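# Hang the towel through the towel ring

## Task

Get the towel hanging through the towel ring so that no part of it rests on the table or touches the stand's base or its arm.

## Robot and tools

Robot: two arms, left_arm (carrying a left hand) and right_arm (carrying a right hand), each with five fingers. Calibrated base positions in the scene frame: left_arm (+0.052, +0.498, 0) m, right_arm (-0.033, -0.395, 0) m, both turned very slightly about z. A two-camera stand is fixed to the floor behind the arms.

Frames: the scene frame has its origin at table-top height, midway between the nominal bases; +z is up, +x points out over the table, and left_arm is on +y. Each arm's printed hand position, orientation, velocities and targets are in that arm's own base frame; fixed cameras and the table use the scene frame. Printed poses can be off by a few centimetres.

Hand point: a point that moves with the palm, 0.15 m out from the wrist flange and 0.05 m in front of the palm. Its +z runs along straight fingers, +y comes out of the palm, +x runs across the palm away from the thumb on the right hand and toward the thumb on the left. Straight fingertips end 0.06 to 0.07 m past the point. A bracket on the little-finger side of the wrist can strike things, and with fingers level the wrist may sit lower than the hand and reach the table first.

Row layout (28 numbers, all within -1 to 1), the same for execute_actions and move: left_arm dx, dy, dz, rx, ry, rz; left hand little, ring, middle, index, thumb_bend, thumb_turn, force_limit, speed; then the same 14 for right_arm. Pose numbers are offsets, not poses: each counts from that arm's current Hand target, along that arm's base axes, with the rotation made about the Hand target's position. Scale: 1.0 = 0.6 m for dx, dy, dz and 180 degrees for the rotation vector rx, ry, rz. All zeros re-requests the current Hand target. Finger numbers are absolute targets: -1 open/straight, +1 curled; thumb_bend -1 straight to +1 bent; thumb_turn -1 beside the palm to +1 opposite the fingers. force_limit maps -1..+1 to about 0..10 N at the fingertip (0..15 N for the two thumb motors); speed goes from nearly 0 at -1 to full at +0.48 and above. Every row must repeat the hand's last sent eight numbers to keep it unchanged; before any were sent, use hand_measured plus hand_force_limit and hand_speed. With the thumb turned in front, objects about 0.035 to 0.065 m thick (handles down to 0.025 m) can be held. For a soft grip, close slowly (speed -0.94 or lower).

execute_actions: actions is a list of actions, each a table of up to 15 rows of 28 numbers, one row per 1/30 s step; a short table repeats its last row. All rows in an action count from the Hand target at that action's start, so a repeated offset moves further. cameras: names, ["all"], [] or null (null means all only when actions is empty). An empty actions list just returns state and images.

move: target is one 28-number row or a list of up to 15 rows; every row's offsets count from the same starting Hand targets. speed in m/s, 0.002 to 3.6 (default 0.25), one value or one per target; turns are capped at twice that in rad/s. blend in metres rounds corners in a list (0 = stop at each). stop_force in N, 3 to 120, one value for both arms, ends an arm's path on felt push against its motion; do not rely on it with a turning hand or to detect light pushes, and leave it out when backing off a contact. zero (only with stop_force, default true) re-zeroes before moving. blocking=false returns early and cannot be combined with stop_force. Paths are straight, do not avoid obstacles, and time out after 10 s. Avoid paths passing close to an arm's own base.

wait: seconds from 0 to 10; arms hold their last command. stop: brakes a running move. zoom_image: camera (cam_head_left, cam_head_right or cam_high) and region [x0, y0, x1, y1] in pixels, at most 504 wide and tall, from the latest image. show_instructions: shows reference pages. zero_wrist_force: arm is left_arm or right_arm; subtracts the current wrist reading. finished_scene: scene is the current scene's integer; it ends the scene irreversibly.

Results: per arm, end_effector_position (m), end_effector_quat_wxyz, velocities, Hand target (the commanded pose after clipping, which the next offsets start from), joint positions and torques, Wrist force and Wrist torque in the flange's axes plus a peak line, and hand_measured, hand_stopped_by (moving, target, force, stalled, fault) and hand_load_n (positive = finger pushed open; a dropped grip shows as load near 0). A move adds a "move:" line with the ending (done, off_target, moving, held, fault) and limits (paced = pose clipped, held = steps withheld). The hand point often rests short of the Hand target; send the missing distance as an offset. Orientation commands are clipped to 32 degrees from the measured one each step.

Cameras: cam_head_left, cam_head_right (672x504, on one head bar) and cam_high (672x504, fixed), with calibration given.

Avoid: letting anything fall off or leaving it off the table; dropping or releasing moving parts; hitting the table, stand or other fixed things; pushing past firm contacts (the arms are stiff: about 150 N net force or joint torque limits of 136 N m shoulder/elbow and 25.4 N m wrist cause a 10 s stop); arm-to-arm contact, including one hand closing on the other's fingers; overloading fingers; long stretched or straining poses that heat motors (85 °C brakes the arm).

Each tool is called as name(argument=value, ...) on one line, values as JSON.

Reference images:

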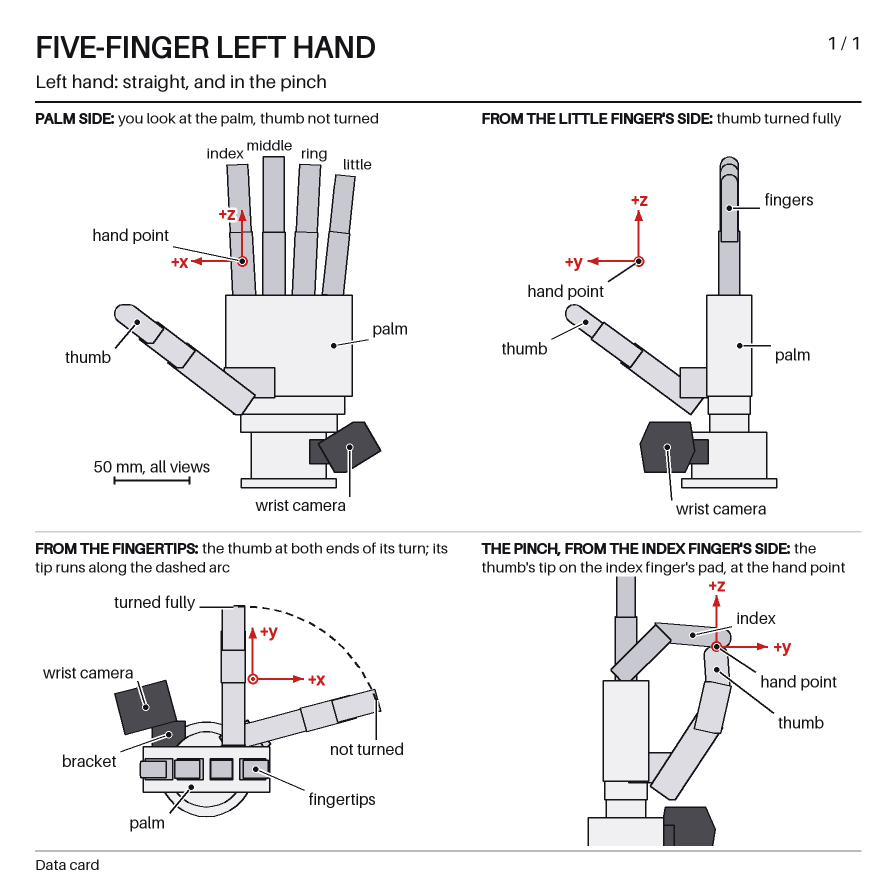

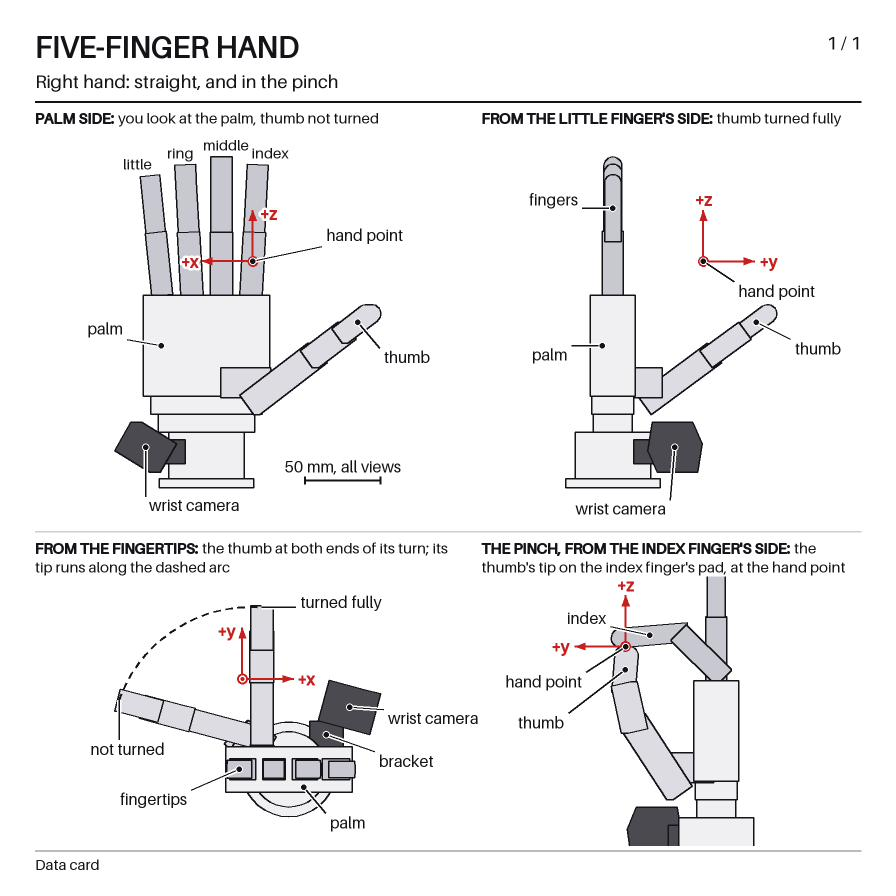

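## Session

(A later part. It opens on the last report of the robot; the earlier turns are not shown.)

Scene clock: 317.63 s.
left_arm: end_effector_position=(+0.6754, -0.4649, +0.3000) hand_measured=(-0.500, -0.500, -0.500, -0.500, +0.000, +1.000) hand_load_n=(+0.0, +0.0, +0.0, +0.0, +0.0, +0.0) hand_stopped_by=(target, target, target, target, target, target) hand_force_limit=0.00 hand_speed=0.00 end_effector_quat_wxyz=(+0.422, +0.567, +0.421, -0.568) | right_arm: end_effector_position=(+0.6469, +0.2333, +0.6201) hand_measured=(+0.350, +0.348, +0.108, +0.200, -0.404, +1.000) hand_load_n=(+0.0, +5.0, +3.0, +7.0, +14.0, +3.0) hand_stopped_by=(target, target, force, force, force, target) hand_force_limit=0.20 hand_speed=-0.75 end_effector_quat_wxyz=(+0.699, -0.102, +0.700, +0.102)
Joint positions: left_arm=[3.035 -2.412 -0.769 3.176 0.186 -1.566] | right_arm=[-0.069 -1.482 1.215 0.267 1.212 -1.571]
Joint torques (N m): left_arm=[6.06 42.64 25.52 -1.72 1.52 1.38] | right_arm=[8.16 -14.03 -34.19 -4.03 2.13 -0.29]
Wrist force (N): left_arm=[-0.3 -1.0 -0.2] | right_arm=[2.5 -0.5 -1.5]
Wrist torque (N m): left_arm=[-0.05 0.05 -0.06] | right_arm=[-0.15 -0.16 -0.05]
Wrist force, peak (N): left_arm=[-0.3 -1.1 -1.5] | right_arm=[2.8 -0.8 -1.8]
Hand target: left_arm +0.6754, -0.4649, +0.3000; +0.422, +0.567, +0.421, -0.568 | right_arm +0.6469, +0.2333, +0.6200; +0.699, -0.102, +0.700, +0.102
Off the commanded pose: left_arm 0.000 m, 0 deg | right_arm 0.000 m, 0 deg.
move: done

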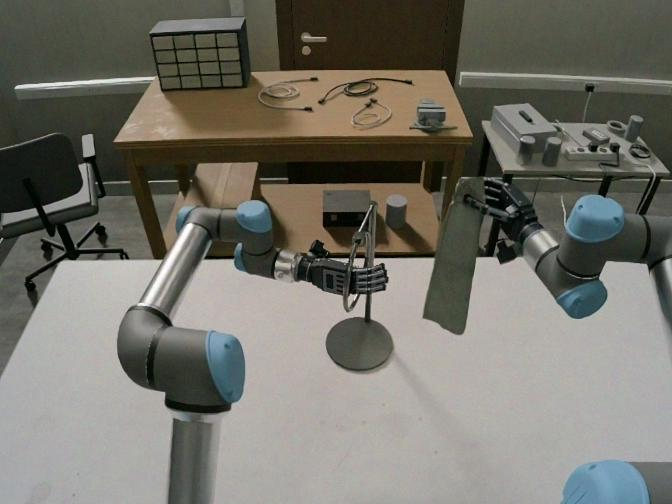

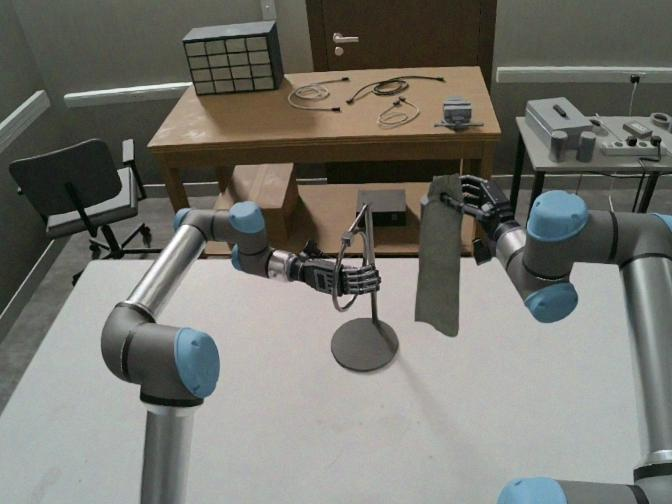

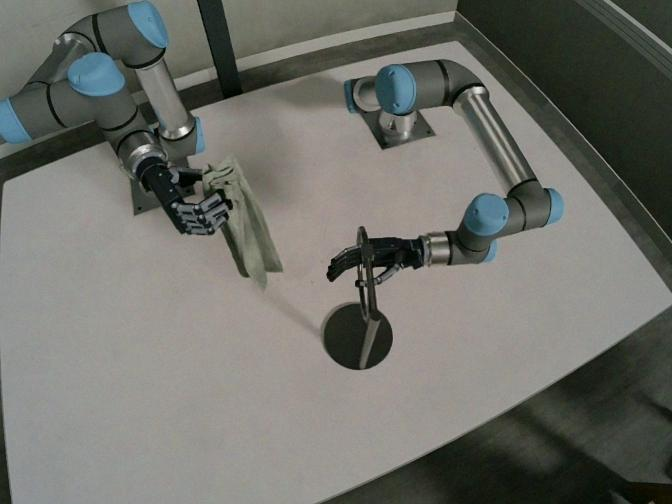

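move(target=[[-0.0251,-0.0831,0,0,0,0,-0.5,-0.5,-0.5,-0.5,0,1,0,0,0,0,0,0,0,0,0.35,0.35,0.35,0.35,-0.2,1,0.2,-0.75],[-0.0251,-0.0831,0,0,0,0,-0.95,-0.95,-0.95,-0.95,-0.95,1,0,0,0,0,0,0,0,0,0.35,0.35,0.35,0.35,-0.2,1,0.2,-0.75]], speed=0.08, cameras=["all"])

zoom_image(camera="cam_head_left", region=[280, 160, 500, 360])

zoom_image(camera="cam_head_right", region=[280, 160, 500, 360])

zoom_image(camera="cam_high", region=[180, 130, 430, 380])

Scene clock: 323.33 s.
left_arm: end_effector_position=(+0.6604, -0.5148, +0.3000) hand_measured=(-0.950, -0.950, -0.950, -0.950, -0.950, +1.000) hand_load_n=(+0.0, +0.0, +0.0, +0.0, +0.0, +0.5) hand_stopped_by=(target, target, target, target, target, target) hand_force_limit=0.00 hand_speed=0.00 end_effector_quat_wxyz=(+0.422, +0.567, +0.421, -0.568) | right_arm: end_effector_position=(+0.6469, +0.2333, +0.6200) hand_measured=(+0.350, +0.348, +0.108, +0.200, -0.404, +1.000) hand_load_n=(+0.0, +5.0, +3.0, +7.0, +14.5, +3.0) hand_stopped_by=(target, target, force, force, force, target) hand_force_limit=0.20 hand_speed=-0.75 end_effector_quat_wxyz=(+0.699, -0.102, +0.700, +0.102)
Joint positions: left_arm=[2.962 -2.42 -0.755 3.167 0.114 -1.563] | right_arm=[-0.069 -1.482 1.215 0.267 1.212 -1.571]
Joint torques (N m): left_arm=[1.69 43.17 25.84 -1.06 -1.46 1.51] | right_arm=[9.54 -13.93 -33.39 0.77 0.33 -0.17]
Wrist force (N): left_arm=[-0.6 -1.1 0.0] | right_arm=[2.3 -0.6 -1.2]
Wrist torque (N m): left_arm=[-0.06 0.10 -0.04] | right_arm=[-0.17 -0.13 -0.07]
Wrist force, peak (N): left_arm=[-0.6 -1.1 0.8] | right_arm=[2.7 -0.6 -1.4]
Hand target: left_arm +0.6604, -0.5148, +0.3000; +0.422, +0.567, +0.421, -0.568 | right_arm +0.6469, +0.2333, +0.6200; +0.699, -0.102, +0.700, +0.102
Off the commanded pose: left_arm 0.000 m, 0 deg | right_arm 0.000 m, 0 deg.
move: done

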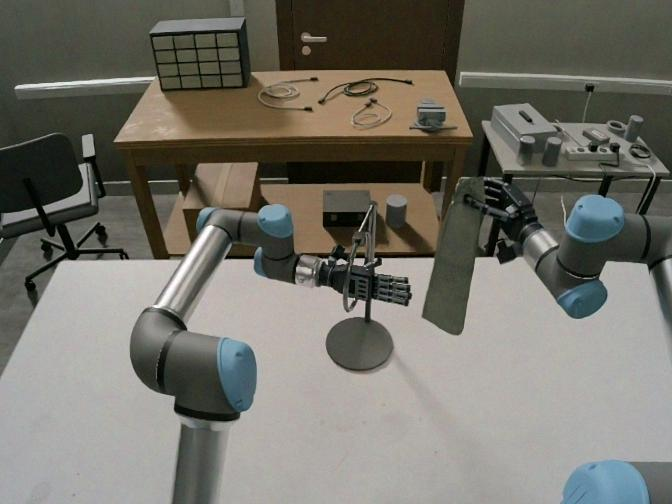

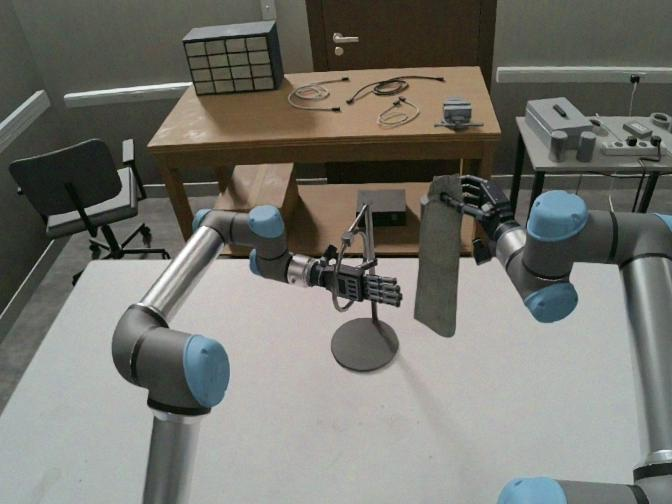

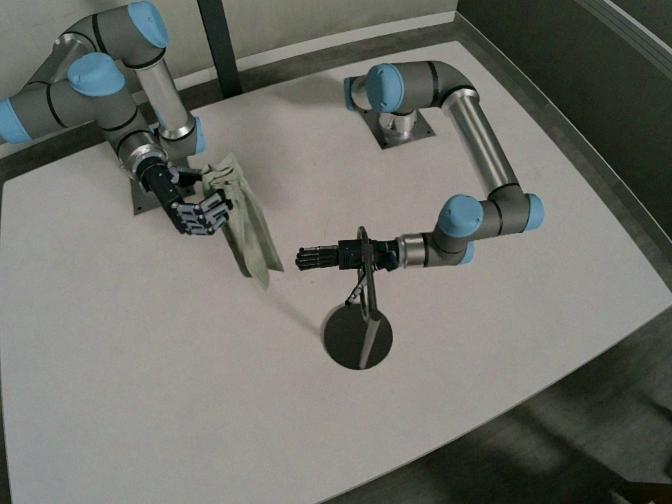

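Scaled by 2.291 from the camera's 672x504 image, which has a finer 960x720 frame.

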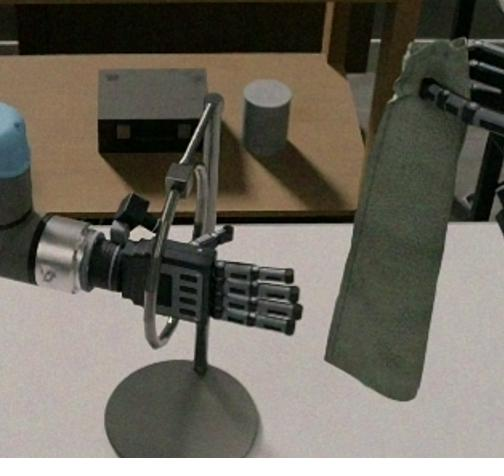

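Scaled by 2.291 from the camera's 672x504 image, which has a finer 960x720 frame.

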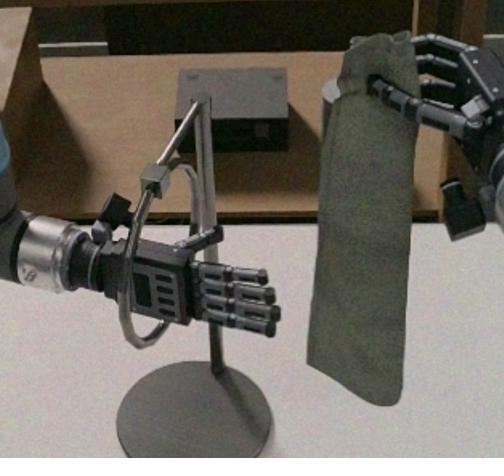

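Scaled by 2.016 from the camera's 672x504 image, which has a finer 960x720 frame.

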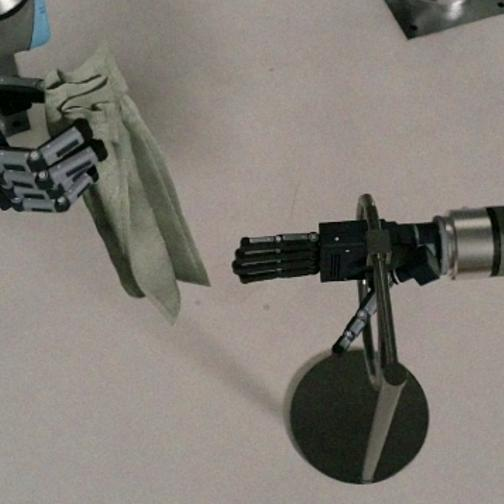

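move(target=[[0,0,0,0,0,0,-0.95,-0.95,-0.95,-0.95,-0.95,1,0,0,0.0787,0.0235,0,0,0,0,0.35,0.35,0.35,0.35,-0.2,1,0.2,-0.75],[0,0,0,0,0,0,-0.95,-0.95,-0.95,-0.95,-0.95,1,0,0,0.1277,0.1833,0,0,0,0,0.35,0.35,0.35,0.35,-0.2,1,0.2,-0.75]], speed=0.08, blend=[0.02,0], cameras=["all"])

zoom_image(camera="cam_head_left", region=[280, 160, 500, 360])

zoom_image(camera="cam_head_right", region=[280, 160, 500, 360])

zoom_image(camera="cam_high", region=[240, 130, 440, 330])

Scene clock: 344.30 s.
left_arm: end_effector_position=(+0.6604, -0.5148, +0.3000) hand_measured=(-0.950, -0.950, -0.950, -0.950, -0.950, +1.000) hand_load_n=(+0.0, +0.0, +0.0, +0.0, +0.0, +0.0) hand_stopped_by=(target, target, target, target, target, target) hand_force_limit=0.00 hand_speed=0.00 end_effector_quat_wxyz=(+0.422, +0.567, +0.421, -0.568) | right_arm: end_effector_position=(+0.7236, +0.3433, +0.6200) hand_measured=(+0.350, +0.348, +0.108, +0.200, -0.404, +1.000) hand_load_n=(+0.0, +5.0, +3.0, +7.0, +14.5, +3.0) hand_stopped_by=(target, target, force, force, force, target) hand_force_limit=0.20 hand_speed=-0.75 end_effector_quat_wxyz=(+0.699, -0.102, +0.700, +0.102)
Joint positions: left_arm=[2.962 -2.42 -0.755 3.167 0.114 -1.563] | right_arm=[0.157 -1.187 0.842 0.346 1.438 -1.571]
Joint torques (N m): left_arm=[-2.13 44.06 23.95 0.24 -1.46 0.64] | right_arm=[-5.6 -46.18 -15.08 -4.59 -1.06 0.06]
Wrist force (N): left_arm=[-0.4 -1.1 -0.2] | right_arm=[1.9 -0.7 -1.7]
Wrist torque (N m): left_arm=[-0.05 0.07 -0.03] | right_arm=[-0.18 -0.03 -0.08]
Wrist force, peak (N): left_arm=[-0.7 -1.2 -0.3] | right_arm=[2.4 -0.6 -2.2]
Hand target: left_arm +0.6604, -0.5148, +0.3000; +0.422, +0.567, +0.421, -0.568 | right_arm +0.7236, +0.3433, +0.6200; +0.699, -0.102, +0.700, +0.102
Off the commanded pose: left_arm 0.000 m, 0 deg | right_arm 0.000 m, 0 deg.
move: done

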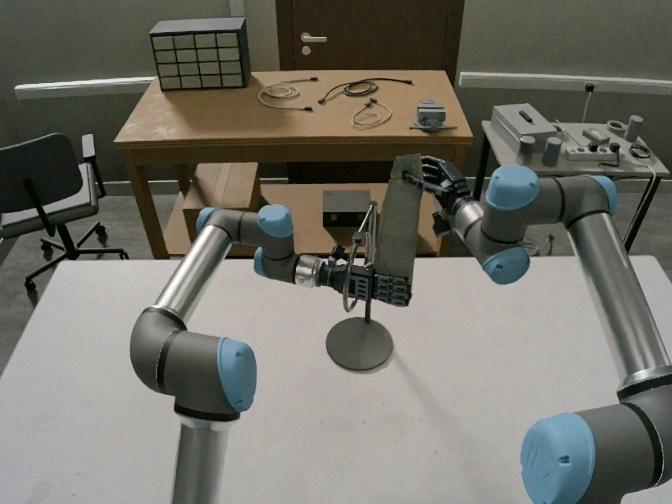

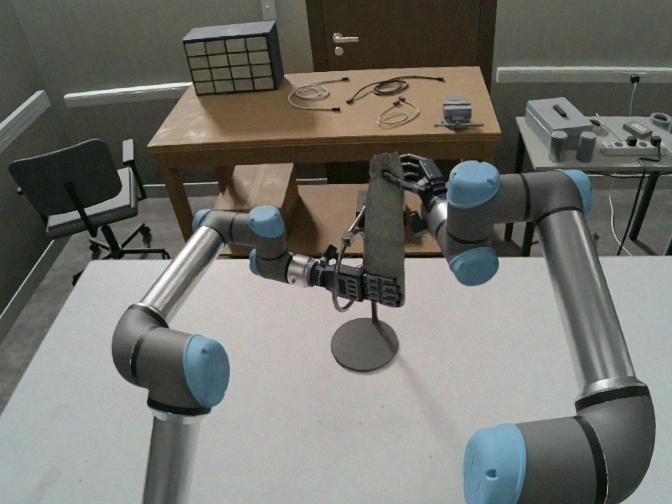

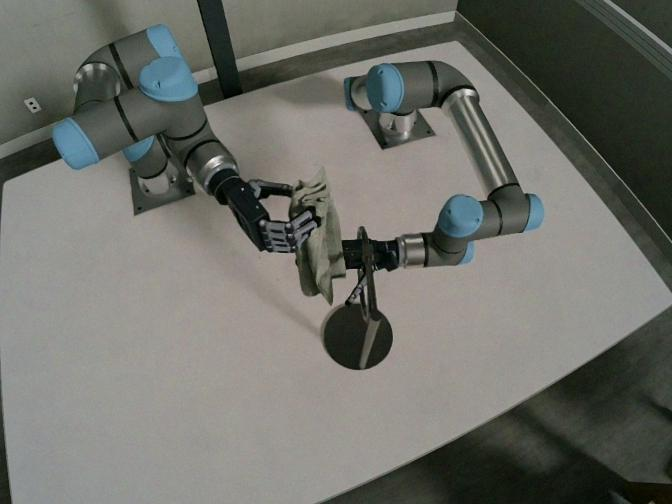

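Scaled by 2.291 from the camera's 672x504 image, which has a finer 960x720 frame.

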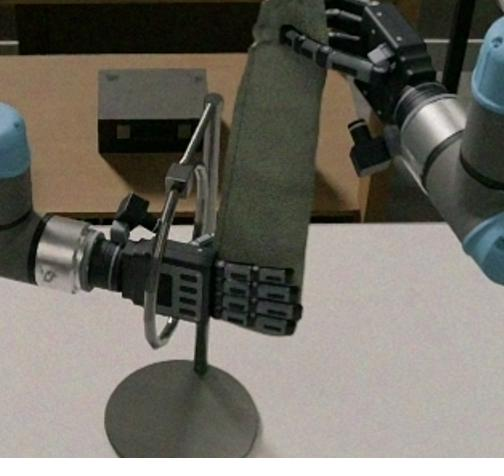

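Scaled by 2.291 from the camera's 672x504 image, which has a finer 960x720 frame.

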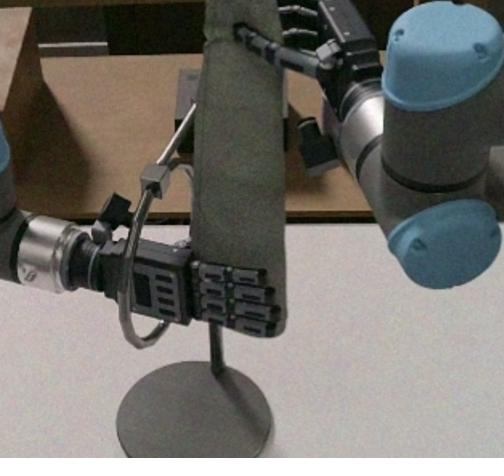

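Scaled by 2.520 from the camera's 672x504 image, which has a finer 960x720 frame.

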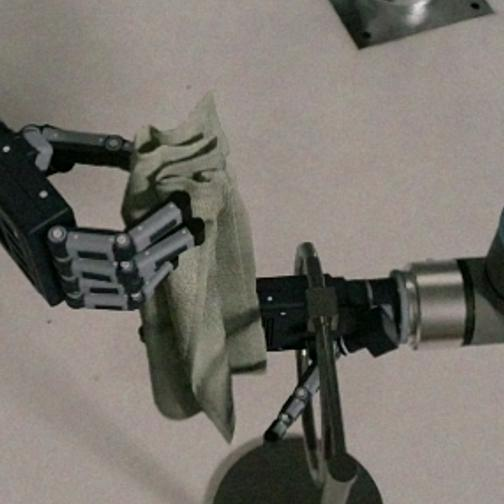

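move(target=[0,0,0,0,0,0,0.3,0.3,0.3,0.3,0.05,1,0.2,-0.75,0,0,0,0,0,0,0.35,0.35,0.35,0.35,-0.2,1,0.2,-0.75], speed=0.08, cameras=["all"])

zoom_image(camera="cam_head_left", region=[280, 160, 500, 360])

zoom_image(camera="cam_high", region=[240, 180, 400, 340])

Scene clock: 355.10 s.
left_arm: end_effector_position=(+0.6604, -0.5148, +0.3000) hand_measured=(+0.300, +0.300, +0.200, +0.270, -0.364, +1.000) hand_load_n=(+0.0, +2.0, +5.0, +7.5, +14.5, +0.0) hand_stopped_by=(target, target, force, force, force, target) hand_force_limit=0.20 hand_speed=-0.75 end_effector_quat_wxyz=(+0.422, +0.567, +0.421, -0.568) | right_arm: end_effector_position=(+0.7236, +0.3433, +0.6200) hand_measured=(+0.350, +0.348, +0.108, +0.200, -0.404, +1.000) hand_load_n=(+0.0, +5.0, +3.0, +7.0, +14.5, +2.5) hand_stopped_by=(target, target, force, force, force, target) hand_force_limit=0.20 hand_speed=-0.75 end_effector_quat_wxyz=(+0.699, -0.102, +0.700, +0.102)
Joint positions: left_arm=[2.962 -2.42 -0.755 3.167 0.114 -1.563] | right_arm=[0.157 -1.187 0.842 0.345 1.438 -1.571]
Joint torques (N m): left_arm=[-2.57 45.81 21.21 0.29 -0.25 -0.39] | right_arm=[-10.32 -49.47 -11.99 -4.49 -0.33 0.15]
Wrist force (N): left_arm=[-1.0 -1.0 0.0] | right_arm=[2.8 -0.4 -1.3]
Wrist torque (N m): left_arm=[-0.02 0.10 -0.05] | right_arm=[-0.18 -0.13 -0.04]
Wrist force, peak (N): left_arm=[-1.1 -1.2 -0.1] | right_arm=[2.5 -0.7 -1.7]
Hand target: left_arm +0.6604, -0.5148, +0.3000; +0.422, +0.567, +0.421, -0.568 | right_arm +0.7236, +0.3433, +0.6200; +0.699, -0.102, +0.700, +0.102
Off the commanded pose: left_arm 0.000 m, 0 deg | right_arm 0.000 m, 0 deg.
move: done

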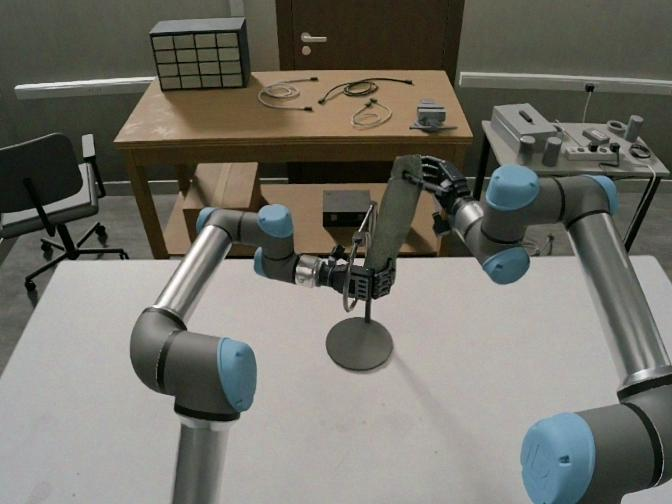

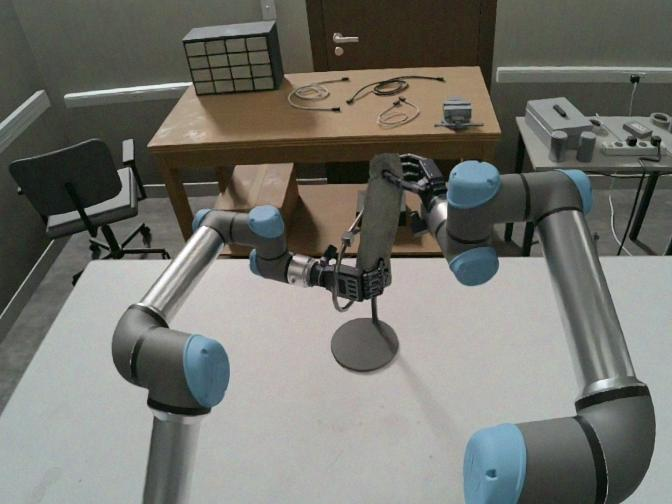

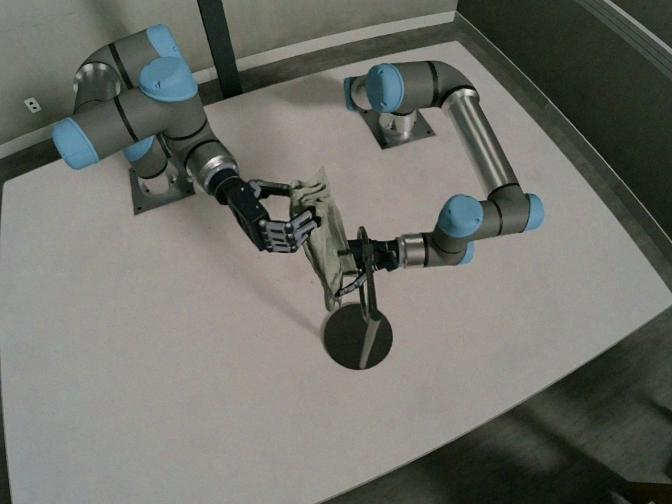

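Scaled by 2.291 from the camera's 672x504 image, which has a finer 960x720 frame.

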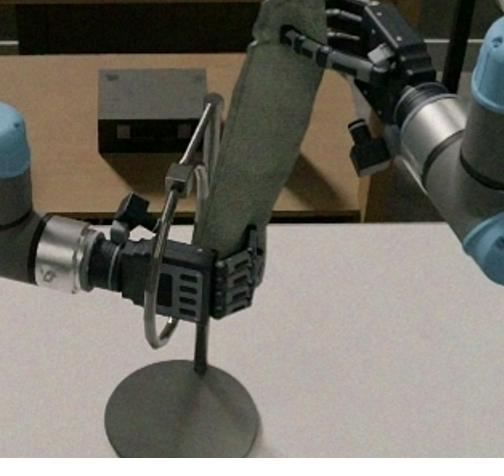

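Scaled by 3.150 from the camera's 672x504 image, which has a finer 960x720 frame.

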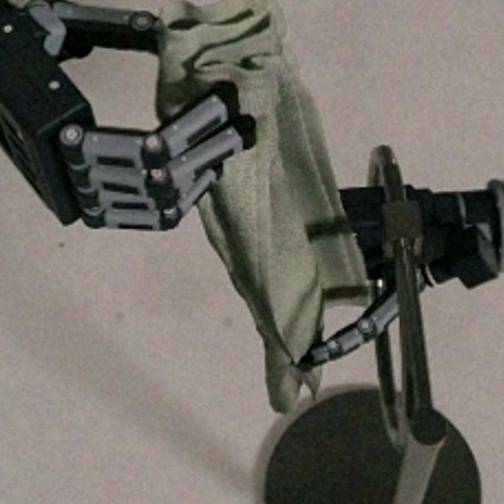

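move(target=[[0.0242,0.08,0,0,0,0,0.3,0.3,0.3,0.3,0.05,1,0.2,-0.75,-0.0183,-0.003,-0.2,0,0,0,0.35,0.35,0.35,0.35,-0.2,1,0.2,-0.75],[0.0818,0.2716,0,0,0,0,0.3,0.3,0.3,0.3,0.05,1,0.2,-0.75,-0.0366,-0.006,-0.3333,0,0,0,0.35,0.35,0.35,0.35,-0.2,1,0.2,-0.75]], speed=0.08, blend=[0.02,0], cameras=["all"])

zoom_image(camera="cam_head_left", region=[280, 160, 500, 360])

zoom_image(camera="cam_head_right", region=[280, 160, 500, 360])

zoom_image(camera="cam_high", region=[260, 160, 440, 340])

Scene clock: 395.37 s.
left_arm: end_effector_position=(+0.7094, -0.3518, +0.3000) hand_measured=(+0.300, +0.300, +0.200, +0.270, -0.364, +1.000) hand_load_n=(+2.5, +2.0, +5.0, +7.5, +14.0, -0.5) hand_stopped_by=(target, target, force, force, force, target) hand_force_limit=0.20 hand_speed=-0.75 end_effector_quat_wxyz=(+0.422, +0.567, +0.421, -0.568) | right_arm: end_effector_position=(+0.7016, +0.3397, +0.4200) hand_measured=(+0.350, +0.348, +0.108, +0.200, -0.404, +1.000) hand_load_n=(+0.0, +3.0, +3.5, +6.0, +13.5, +2.0) hand_stopped_by=(target, target, force, force, force, target) hand_force_limit=0.20 hand_speed=-0.75 end_effector_quat_wxyz=(+0.699, -0.102, +0.700, +0.102)
Joint positions: left_arm=[3.195 -2.445 -0.708 3.151 0.346 -1.568] | right_arm=[0.157 -1.279 1.486 -0.206 1.438 -1.571]
Joint torques (N m): left_arm=[-3.82 55.41 10.56 0.29 -1.96 0.84] | right_arm=[-11.3 -30.81 -33.22 1.49 -0.93 1.16]
Wrist force (N): left_arm=[0.1 -1.5 2.6] | right_arm=[1.4 1.9 0.5]
Wrist torque (N m): left_arm=[-0.05 0.32 0.12] | right_arm=[0.00 -0.15 0.07]
Wrist force, peak (N): left_arm=[0.2 -1.5 2.8] | right_arm=[3.1 -0.5 -1.5]
Hand target: left_arm +0.7094, -0.3518, +0.3000; +0.422, +0.567, +0.421, -0.568 | right_arm +0.7016, +0.3397, +0.4201; +0.699, -0.102, +0.700, +0.102
Off the commanded pose: left_arm 0.000 m, 0 deg | right_arm 0.000 m, 0 deg.
move: done

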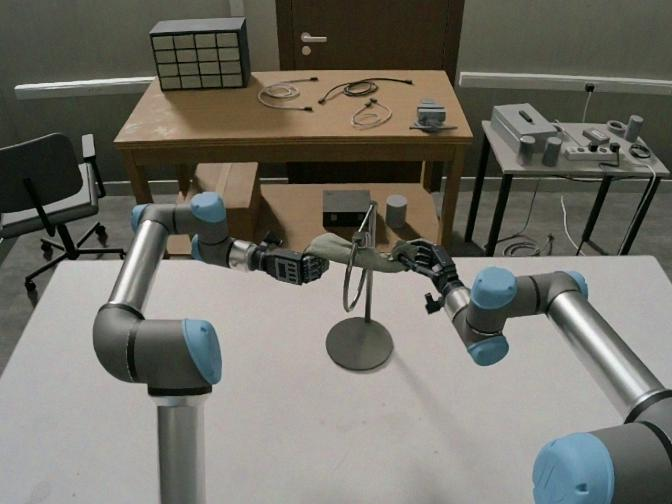

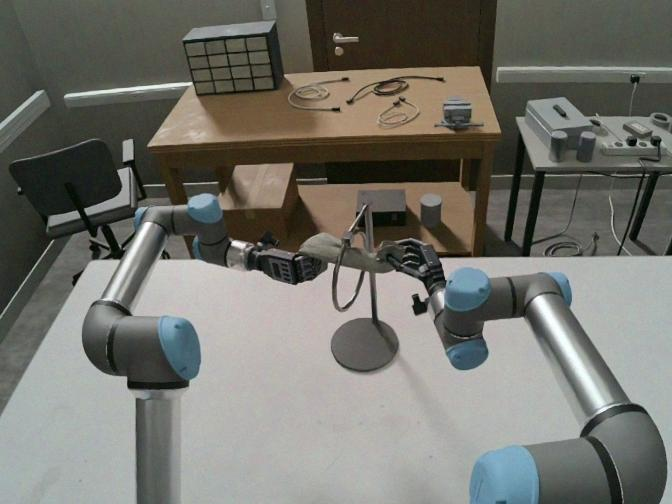

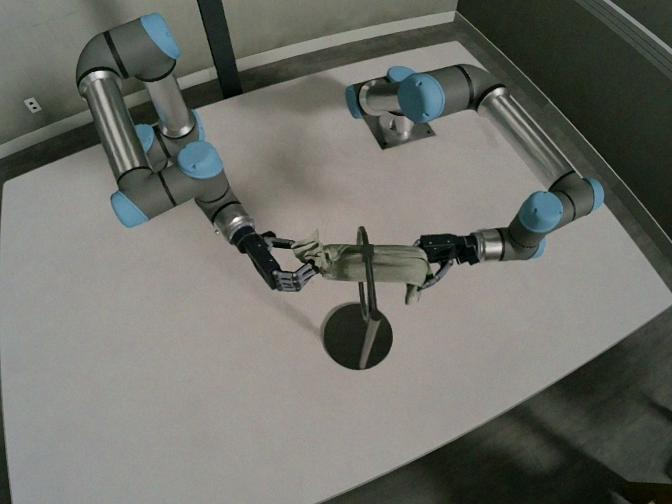

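Scaled by 2.291 from the camera's 672x504 image, which has a finer 960x720 frame.

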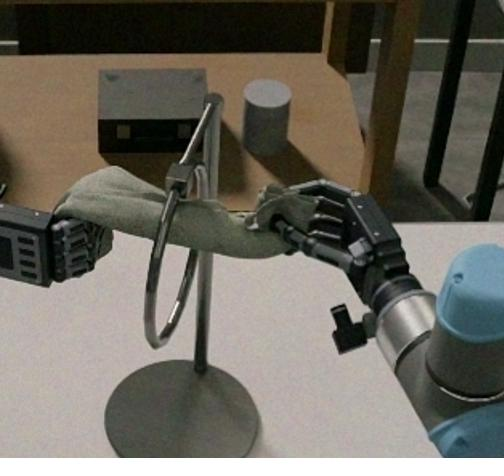

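Scaled by 2.291 from the camera's 672x504 image, which has a finer 960x720 frame.

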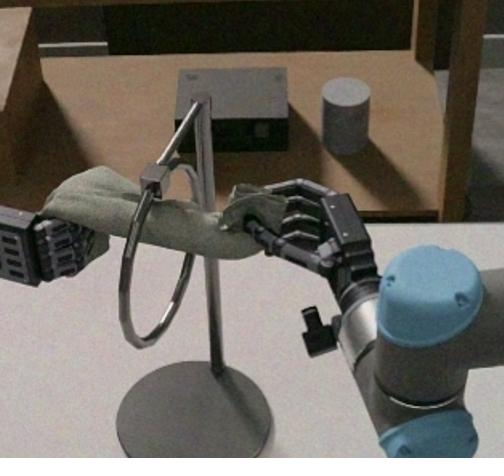

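Scaled by 2.800 from the camera's 672x504 image, which has a finer 960x720 frame.

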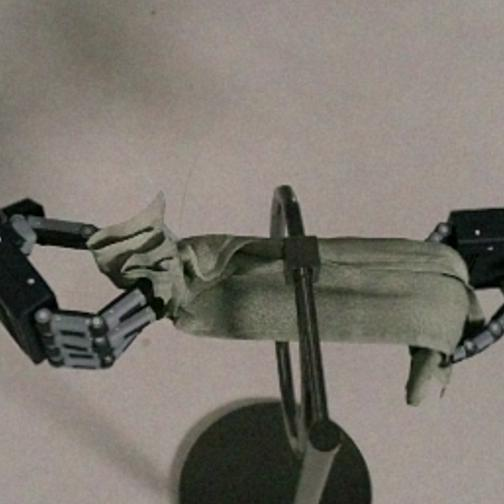

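move(target=[-0.0383,-0.0232,-0.2833,0,0,0,0.3,0.3,0.3,0.3,0.05,1,0.2,-0.75,-0.0115,0.0472,-0.14,0,0,0,0.35,0.35,0.35,0.35,-0.2,1,0.2,-0.75], speed=0.08, cameras=["all"])

zoom_image(camera="cam_head_left", region=[260, 180, 480, 400])

zoom_image(camera="cam_head_right", region=[260, 180, 480, 400])

zoom_image(camera="cam_high", region=[260, 180, 460, 380])

Scene clock: 407.03 s.
left_arm: end_effector_position=(+0.6864, -0.3658, +0.1300) hand_measured=(+0.300, +0.300, +0.200, +0.270, -0.364, +1.000) hand_load_n=(+0.0, +1.5, +5.0, +7.0, +14.0, +0.0) hand_stopped_by=(target, target, force, force, force, target) hand_force_limit=0.20 hand_speed=-0.75 end_effector_quat_wxyz=(+0.422, +0.567, +0.421, -0.568) | right_arm: end_effector_position=(+0.6947, +0.3681, +0.3358) hand_measured=(+0.350, +0.348, +0.108, +0.200, -0.404, +1.000) hand_load_n=(+0.0, +2.0, +3.0, +6.5, +13.0, +2.0) hand_stopped_by=(target, target, force, force, force, target) hand_force_limit=0.20 hand_speed=-0.75 end_effector_quat_wxyz=(+0.699, -0.102, +0.700, +0.102)
Joint positions: left_arm=[3.177 -2.493 -1.067 3.556 0.328 -1.568] | right_arm=[0.214 -1.206 1.611 -0.404 1.495 -1.571]
Joint torques (N m): left_arm=[0.98 53.68 24.81 -2.04 -0.62 -1.24] | right_arm=[-8.01 -47.83 -31.84 0.96 -0.7 1.33]
Wrist force (N): left_arm=[-0.3 -0.9 0.5] | right_arm=[1.2 -0.2 -1.3]
Wrist torque (N m): left_arm=[-0.04 0.12 0.10] | right_arm=[-0.16 -0.05 -0.08]
Wrist force, peak (N): left_arm=[0.2 -1.6 2.8] | right_arm=[1.6 2.4 0.0]
Hand target: left_arm +0.6865, -0.3658, +0.1300; +0.422, +0.567, +0.421, -0.568 | right_arm +0.6947, +0.3680, +0.3361; +0.699, -0.102, +0.700, +0.102
Off the commanded pose: left_arm 0.000 m, 0 deg | right_arm 0.000 m, 0 deg.
move: done

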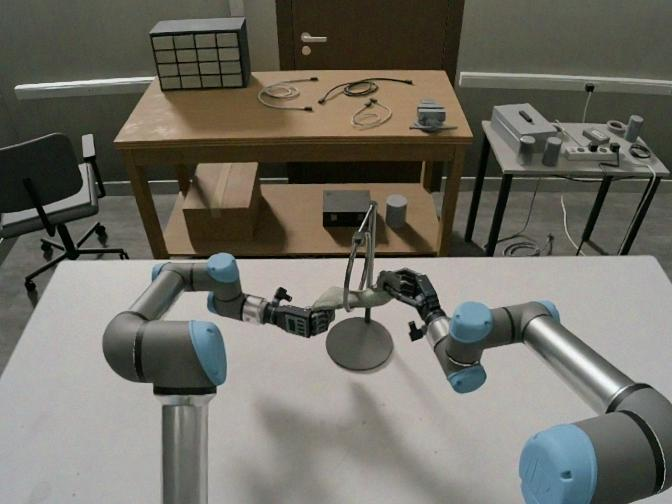

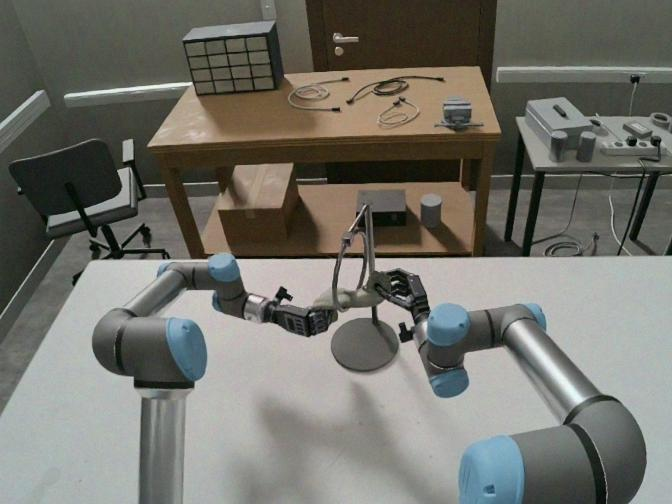

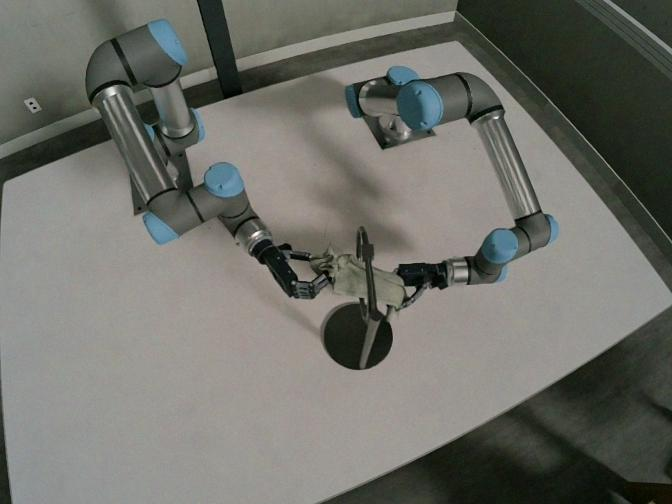

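Scaled by 2.291 from the camera's 672x504 image, which has a finer 960x720 frame.

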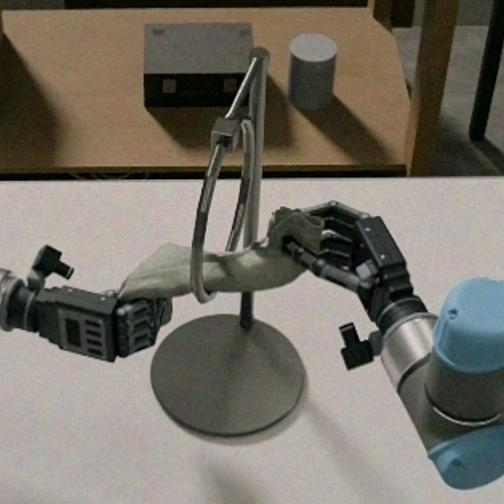

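Scaled by 2.291 from the camera's 672x504 image, which has a finer 960x720 frame.

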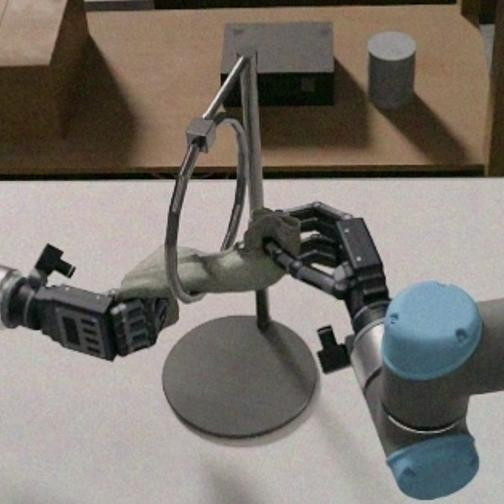

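Scaled by 2.520 from the camera's 672x504 image, which has a finer 960x720 frame.

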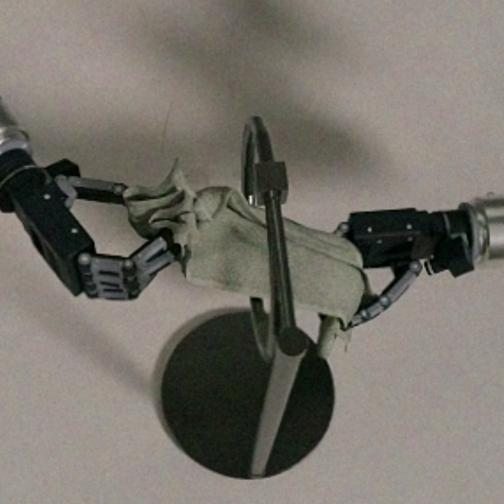

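move(target=[0,0,0,0,0,0,0.3,0.3,0.3,0.3,0.05,1,0.2,-0.75,0,0,0,0,0,0,-0.7,-0.7,-0.7,-0.7,-0.9,1,0.2,-0.5], speed=0.08, cameras=["all"])

zoom_image(camera="cam_head_left", region=[260, 180, 480, 400])

zoom_image(camera="cam_head_right", region=[260, 180, 480, 400])

zoom_image(camera="cam_high", region=[260, 180, 460, 380])

Scene clock: 416.00 s.
left_arm: end_effector_position=(+0.6865, -0.3658, +0.1300) hand_measured=(+0.300, +0.300, +0.200, +0.270, -0.364, +1.000) hand_load_n=(+0.0, +1.5, +5.0, +7.5, +14.0, +0.0) hand_stopped_by=(target, target, force, force, force, target) hand_force_limit=0.20 hand_speed=-0.75 end_effector_quat_wxyz=(+0.422, +0.567, +0.421, -0.568) | right_arm: end_effector_position=(+0.6947, +0.3680, +0.3361) hand_measured=(-0.700, -0.700, -0.700, -0.700, -0.900, +1.000) hand_load_n=(+0.0, +0.0, +0.0, +0.0, +0.0, -0.5) hand_stopped_by=(target, target, target, target, target, target) hand_force_limit=0.20 hand_speed=-0.50 end_effector_quat_wxyz=(+0.699, -0.102, +0.700, +0.102)
Joint positions: left_arm=[3.177 -2.493 -1.067 3.556 0.328 -1.568] | right_arm=[0.214 -1.206 1.611 -0.404 1.495 -1.571]
Joint torques (N m): left_arm=[4.5 51.44 23.85 -1.91 1.36 0.35] | right_arm=[-8.03 -48.36 -30.91 0.89 -0.94 1.38]
Wrist force (N): left_arm=[-0.2 -0.9 0.3] | right_arm=[1.3 -0.4 -1.6]
Wrist torque (N m): left_arm=[-0.03 0.09 0.10] | right_arm=[-0.18 -0.05 -0.07]
Wrist force, peak (N): left_arm=[-0.2 -1.2 0.5] | right_arm=[1.5 -0.1 -1.7]
Hand target: left_arm +0.6865, -0.3658, +0.1300; +0.422, +0.567, +0.421, -0.568 | right_arm +0.6947, +0.3680, +0.3361; +0.699, -0.102, +0.700, +0.102
Off the commanded pose: left_arm 0.000 m, 0 deg | right_arm 0.000 m, 0 deg.
move: done

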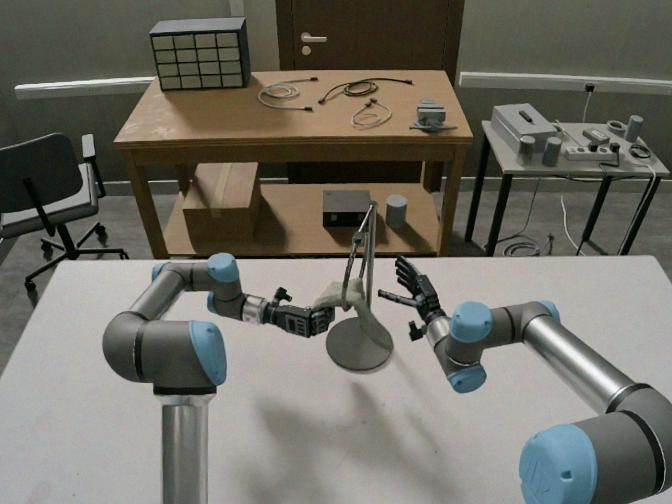

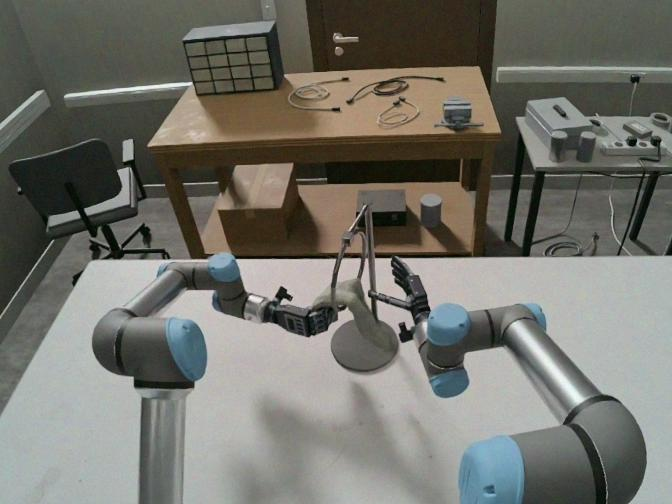

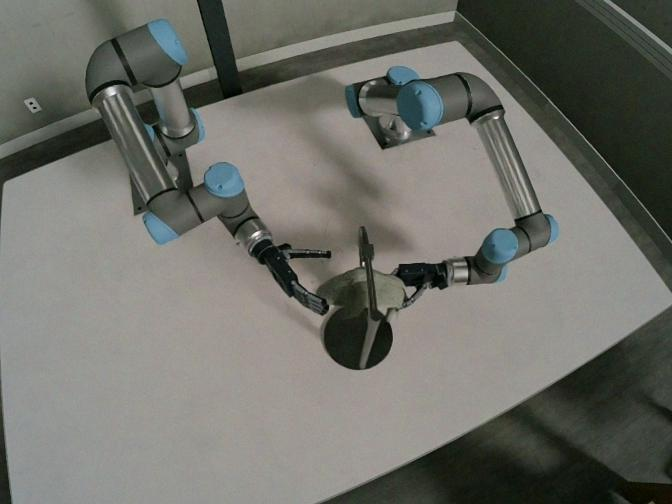

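Scaled by 2.291 from the camera's 672x504 image, which has a finer 960x720 frame.

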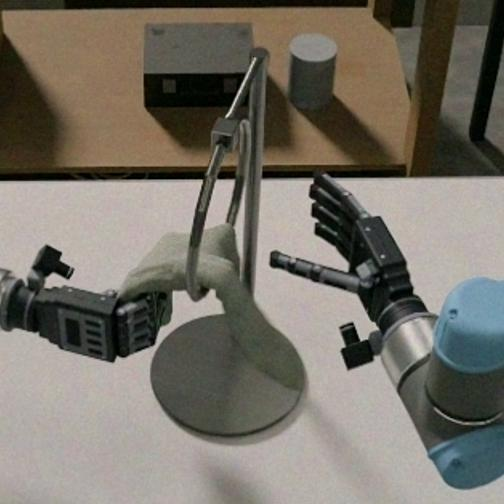

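Scaled by 2.291 from the camera's 672x504 image, which has a finer 960x720 frame.

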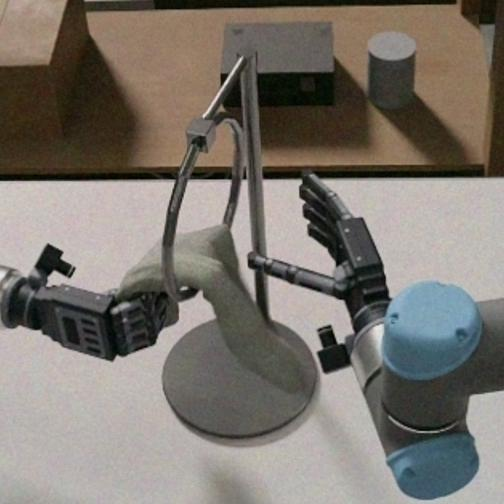

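Scaled by 2.520 from the camera's 672x504 image, which has a finer 960x720 frame.

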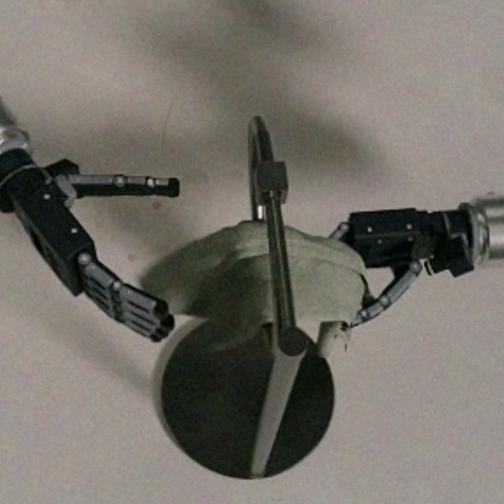

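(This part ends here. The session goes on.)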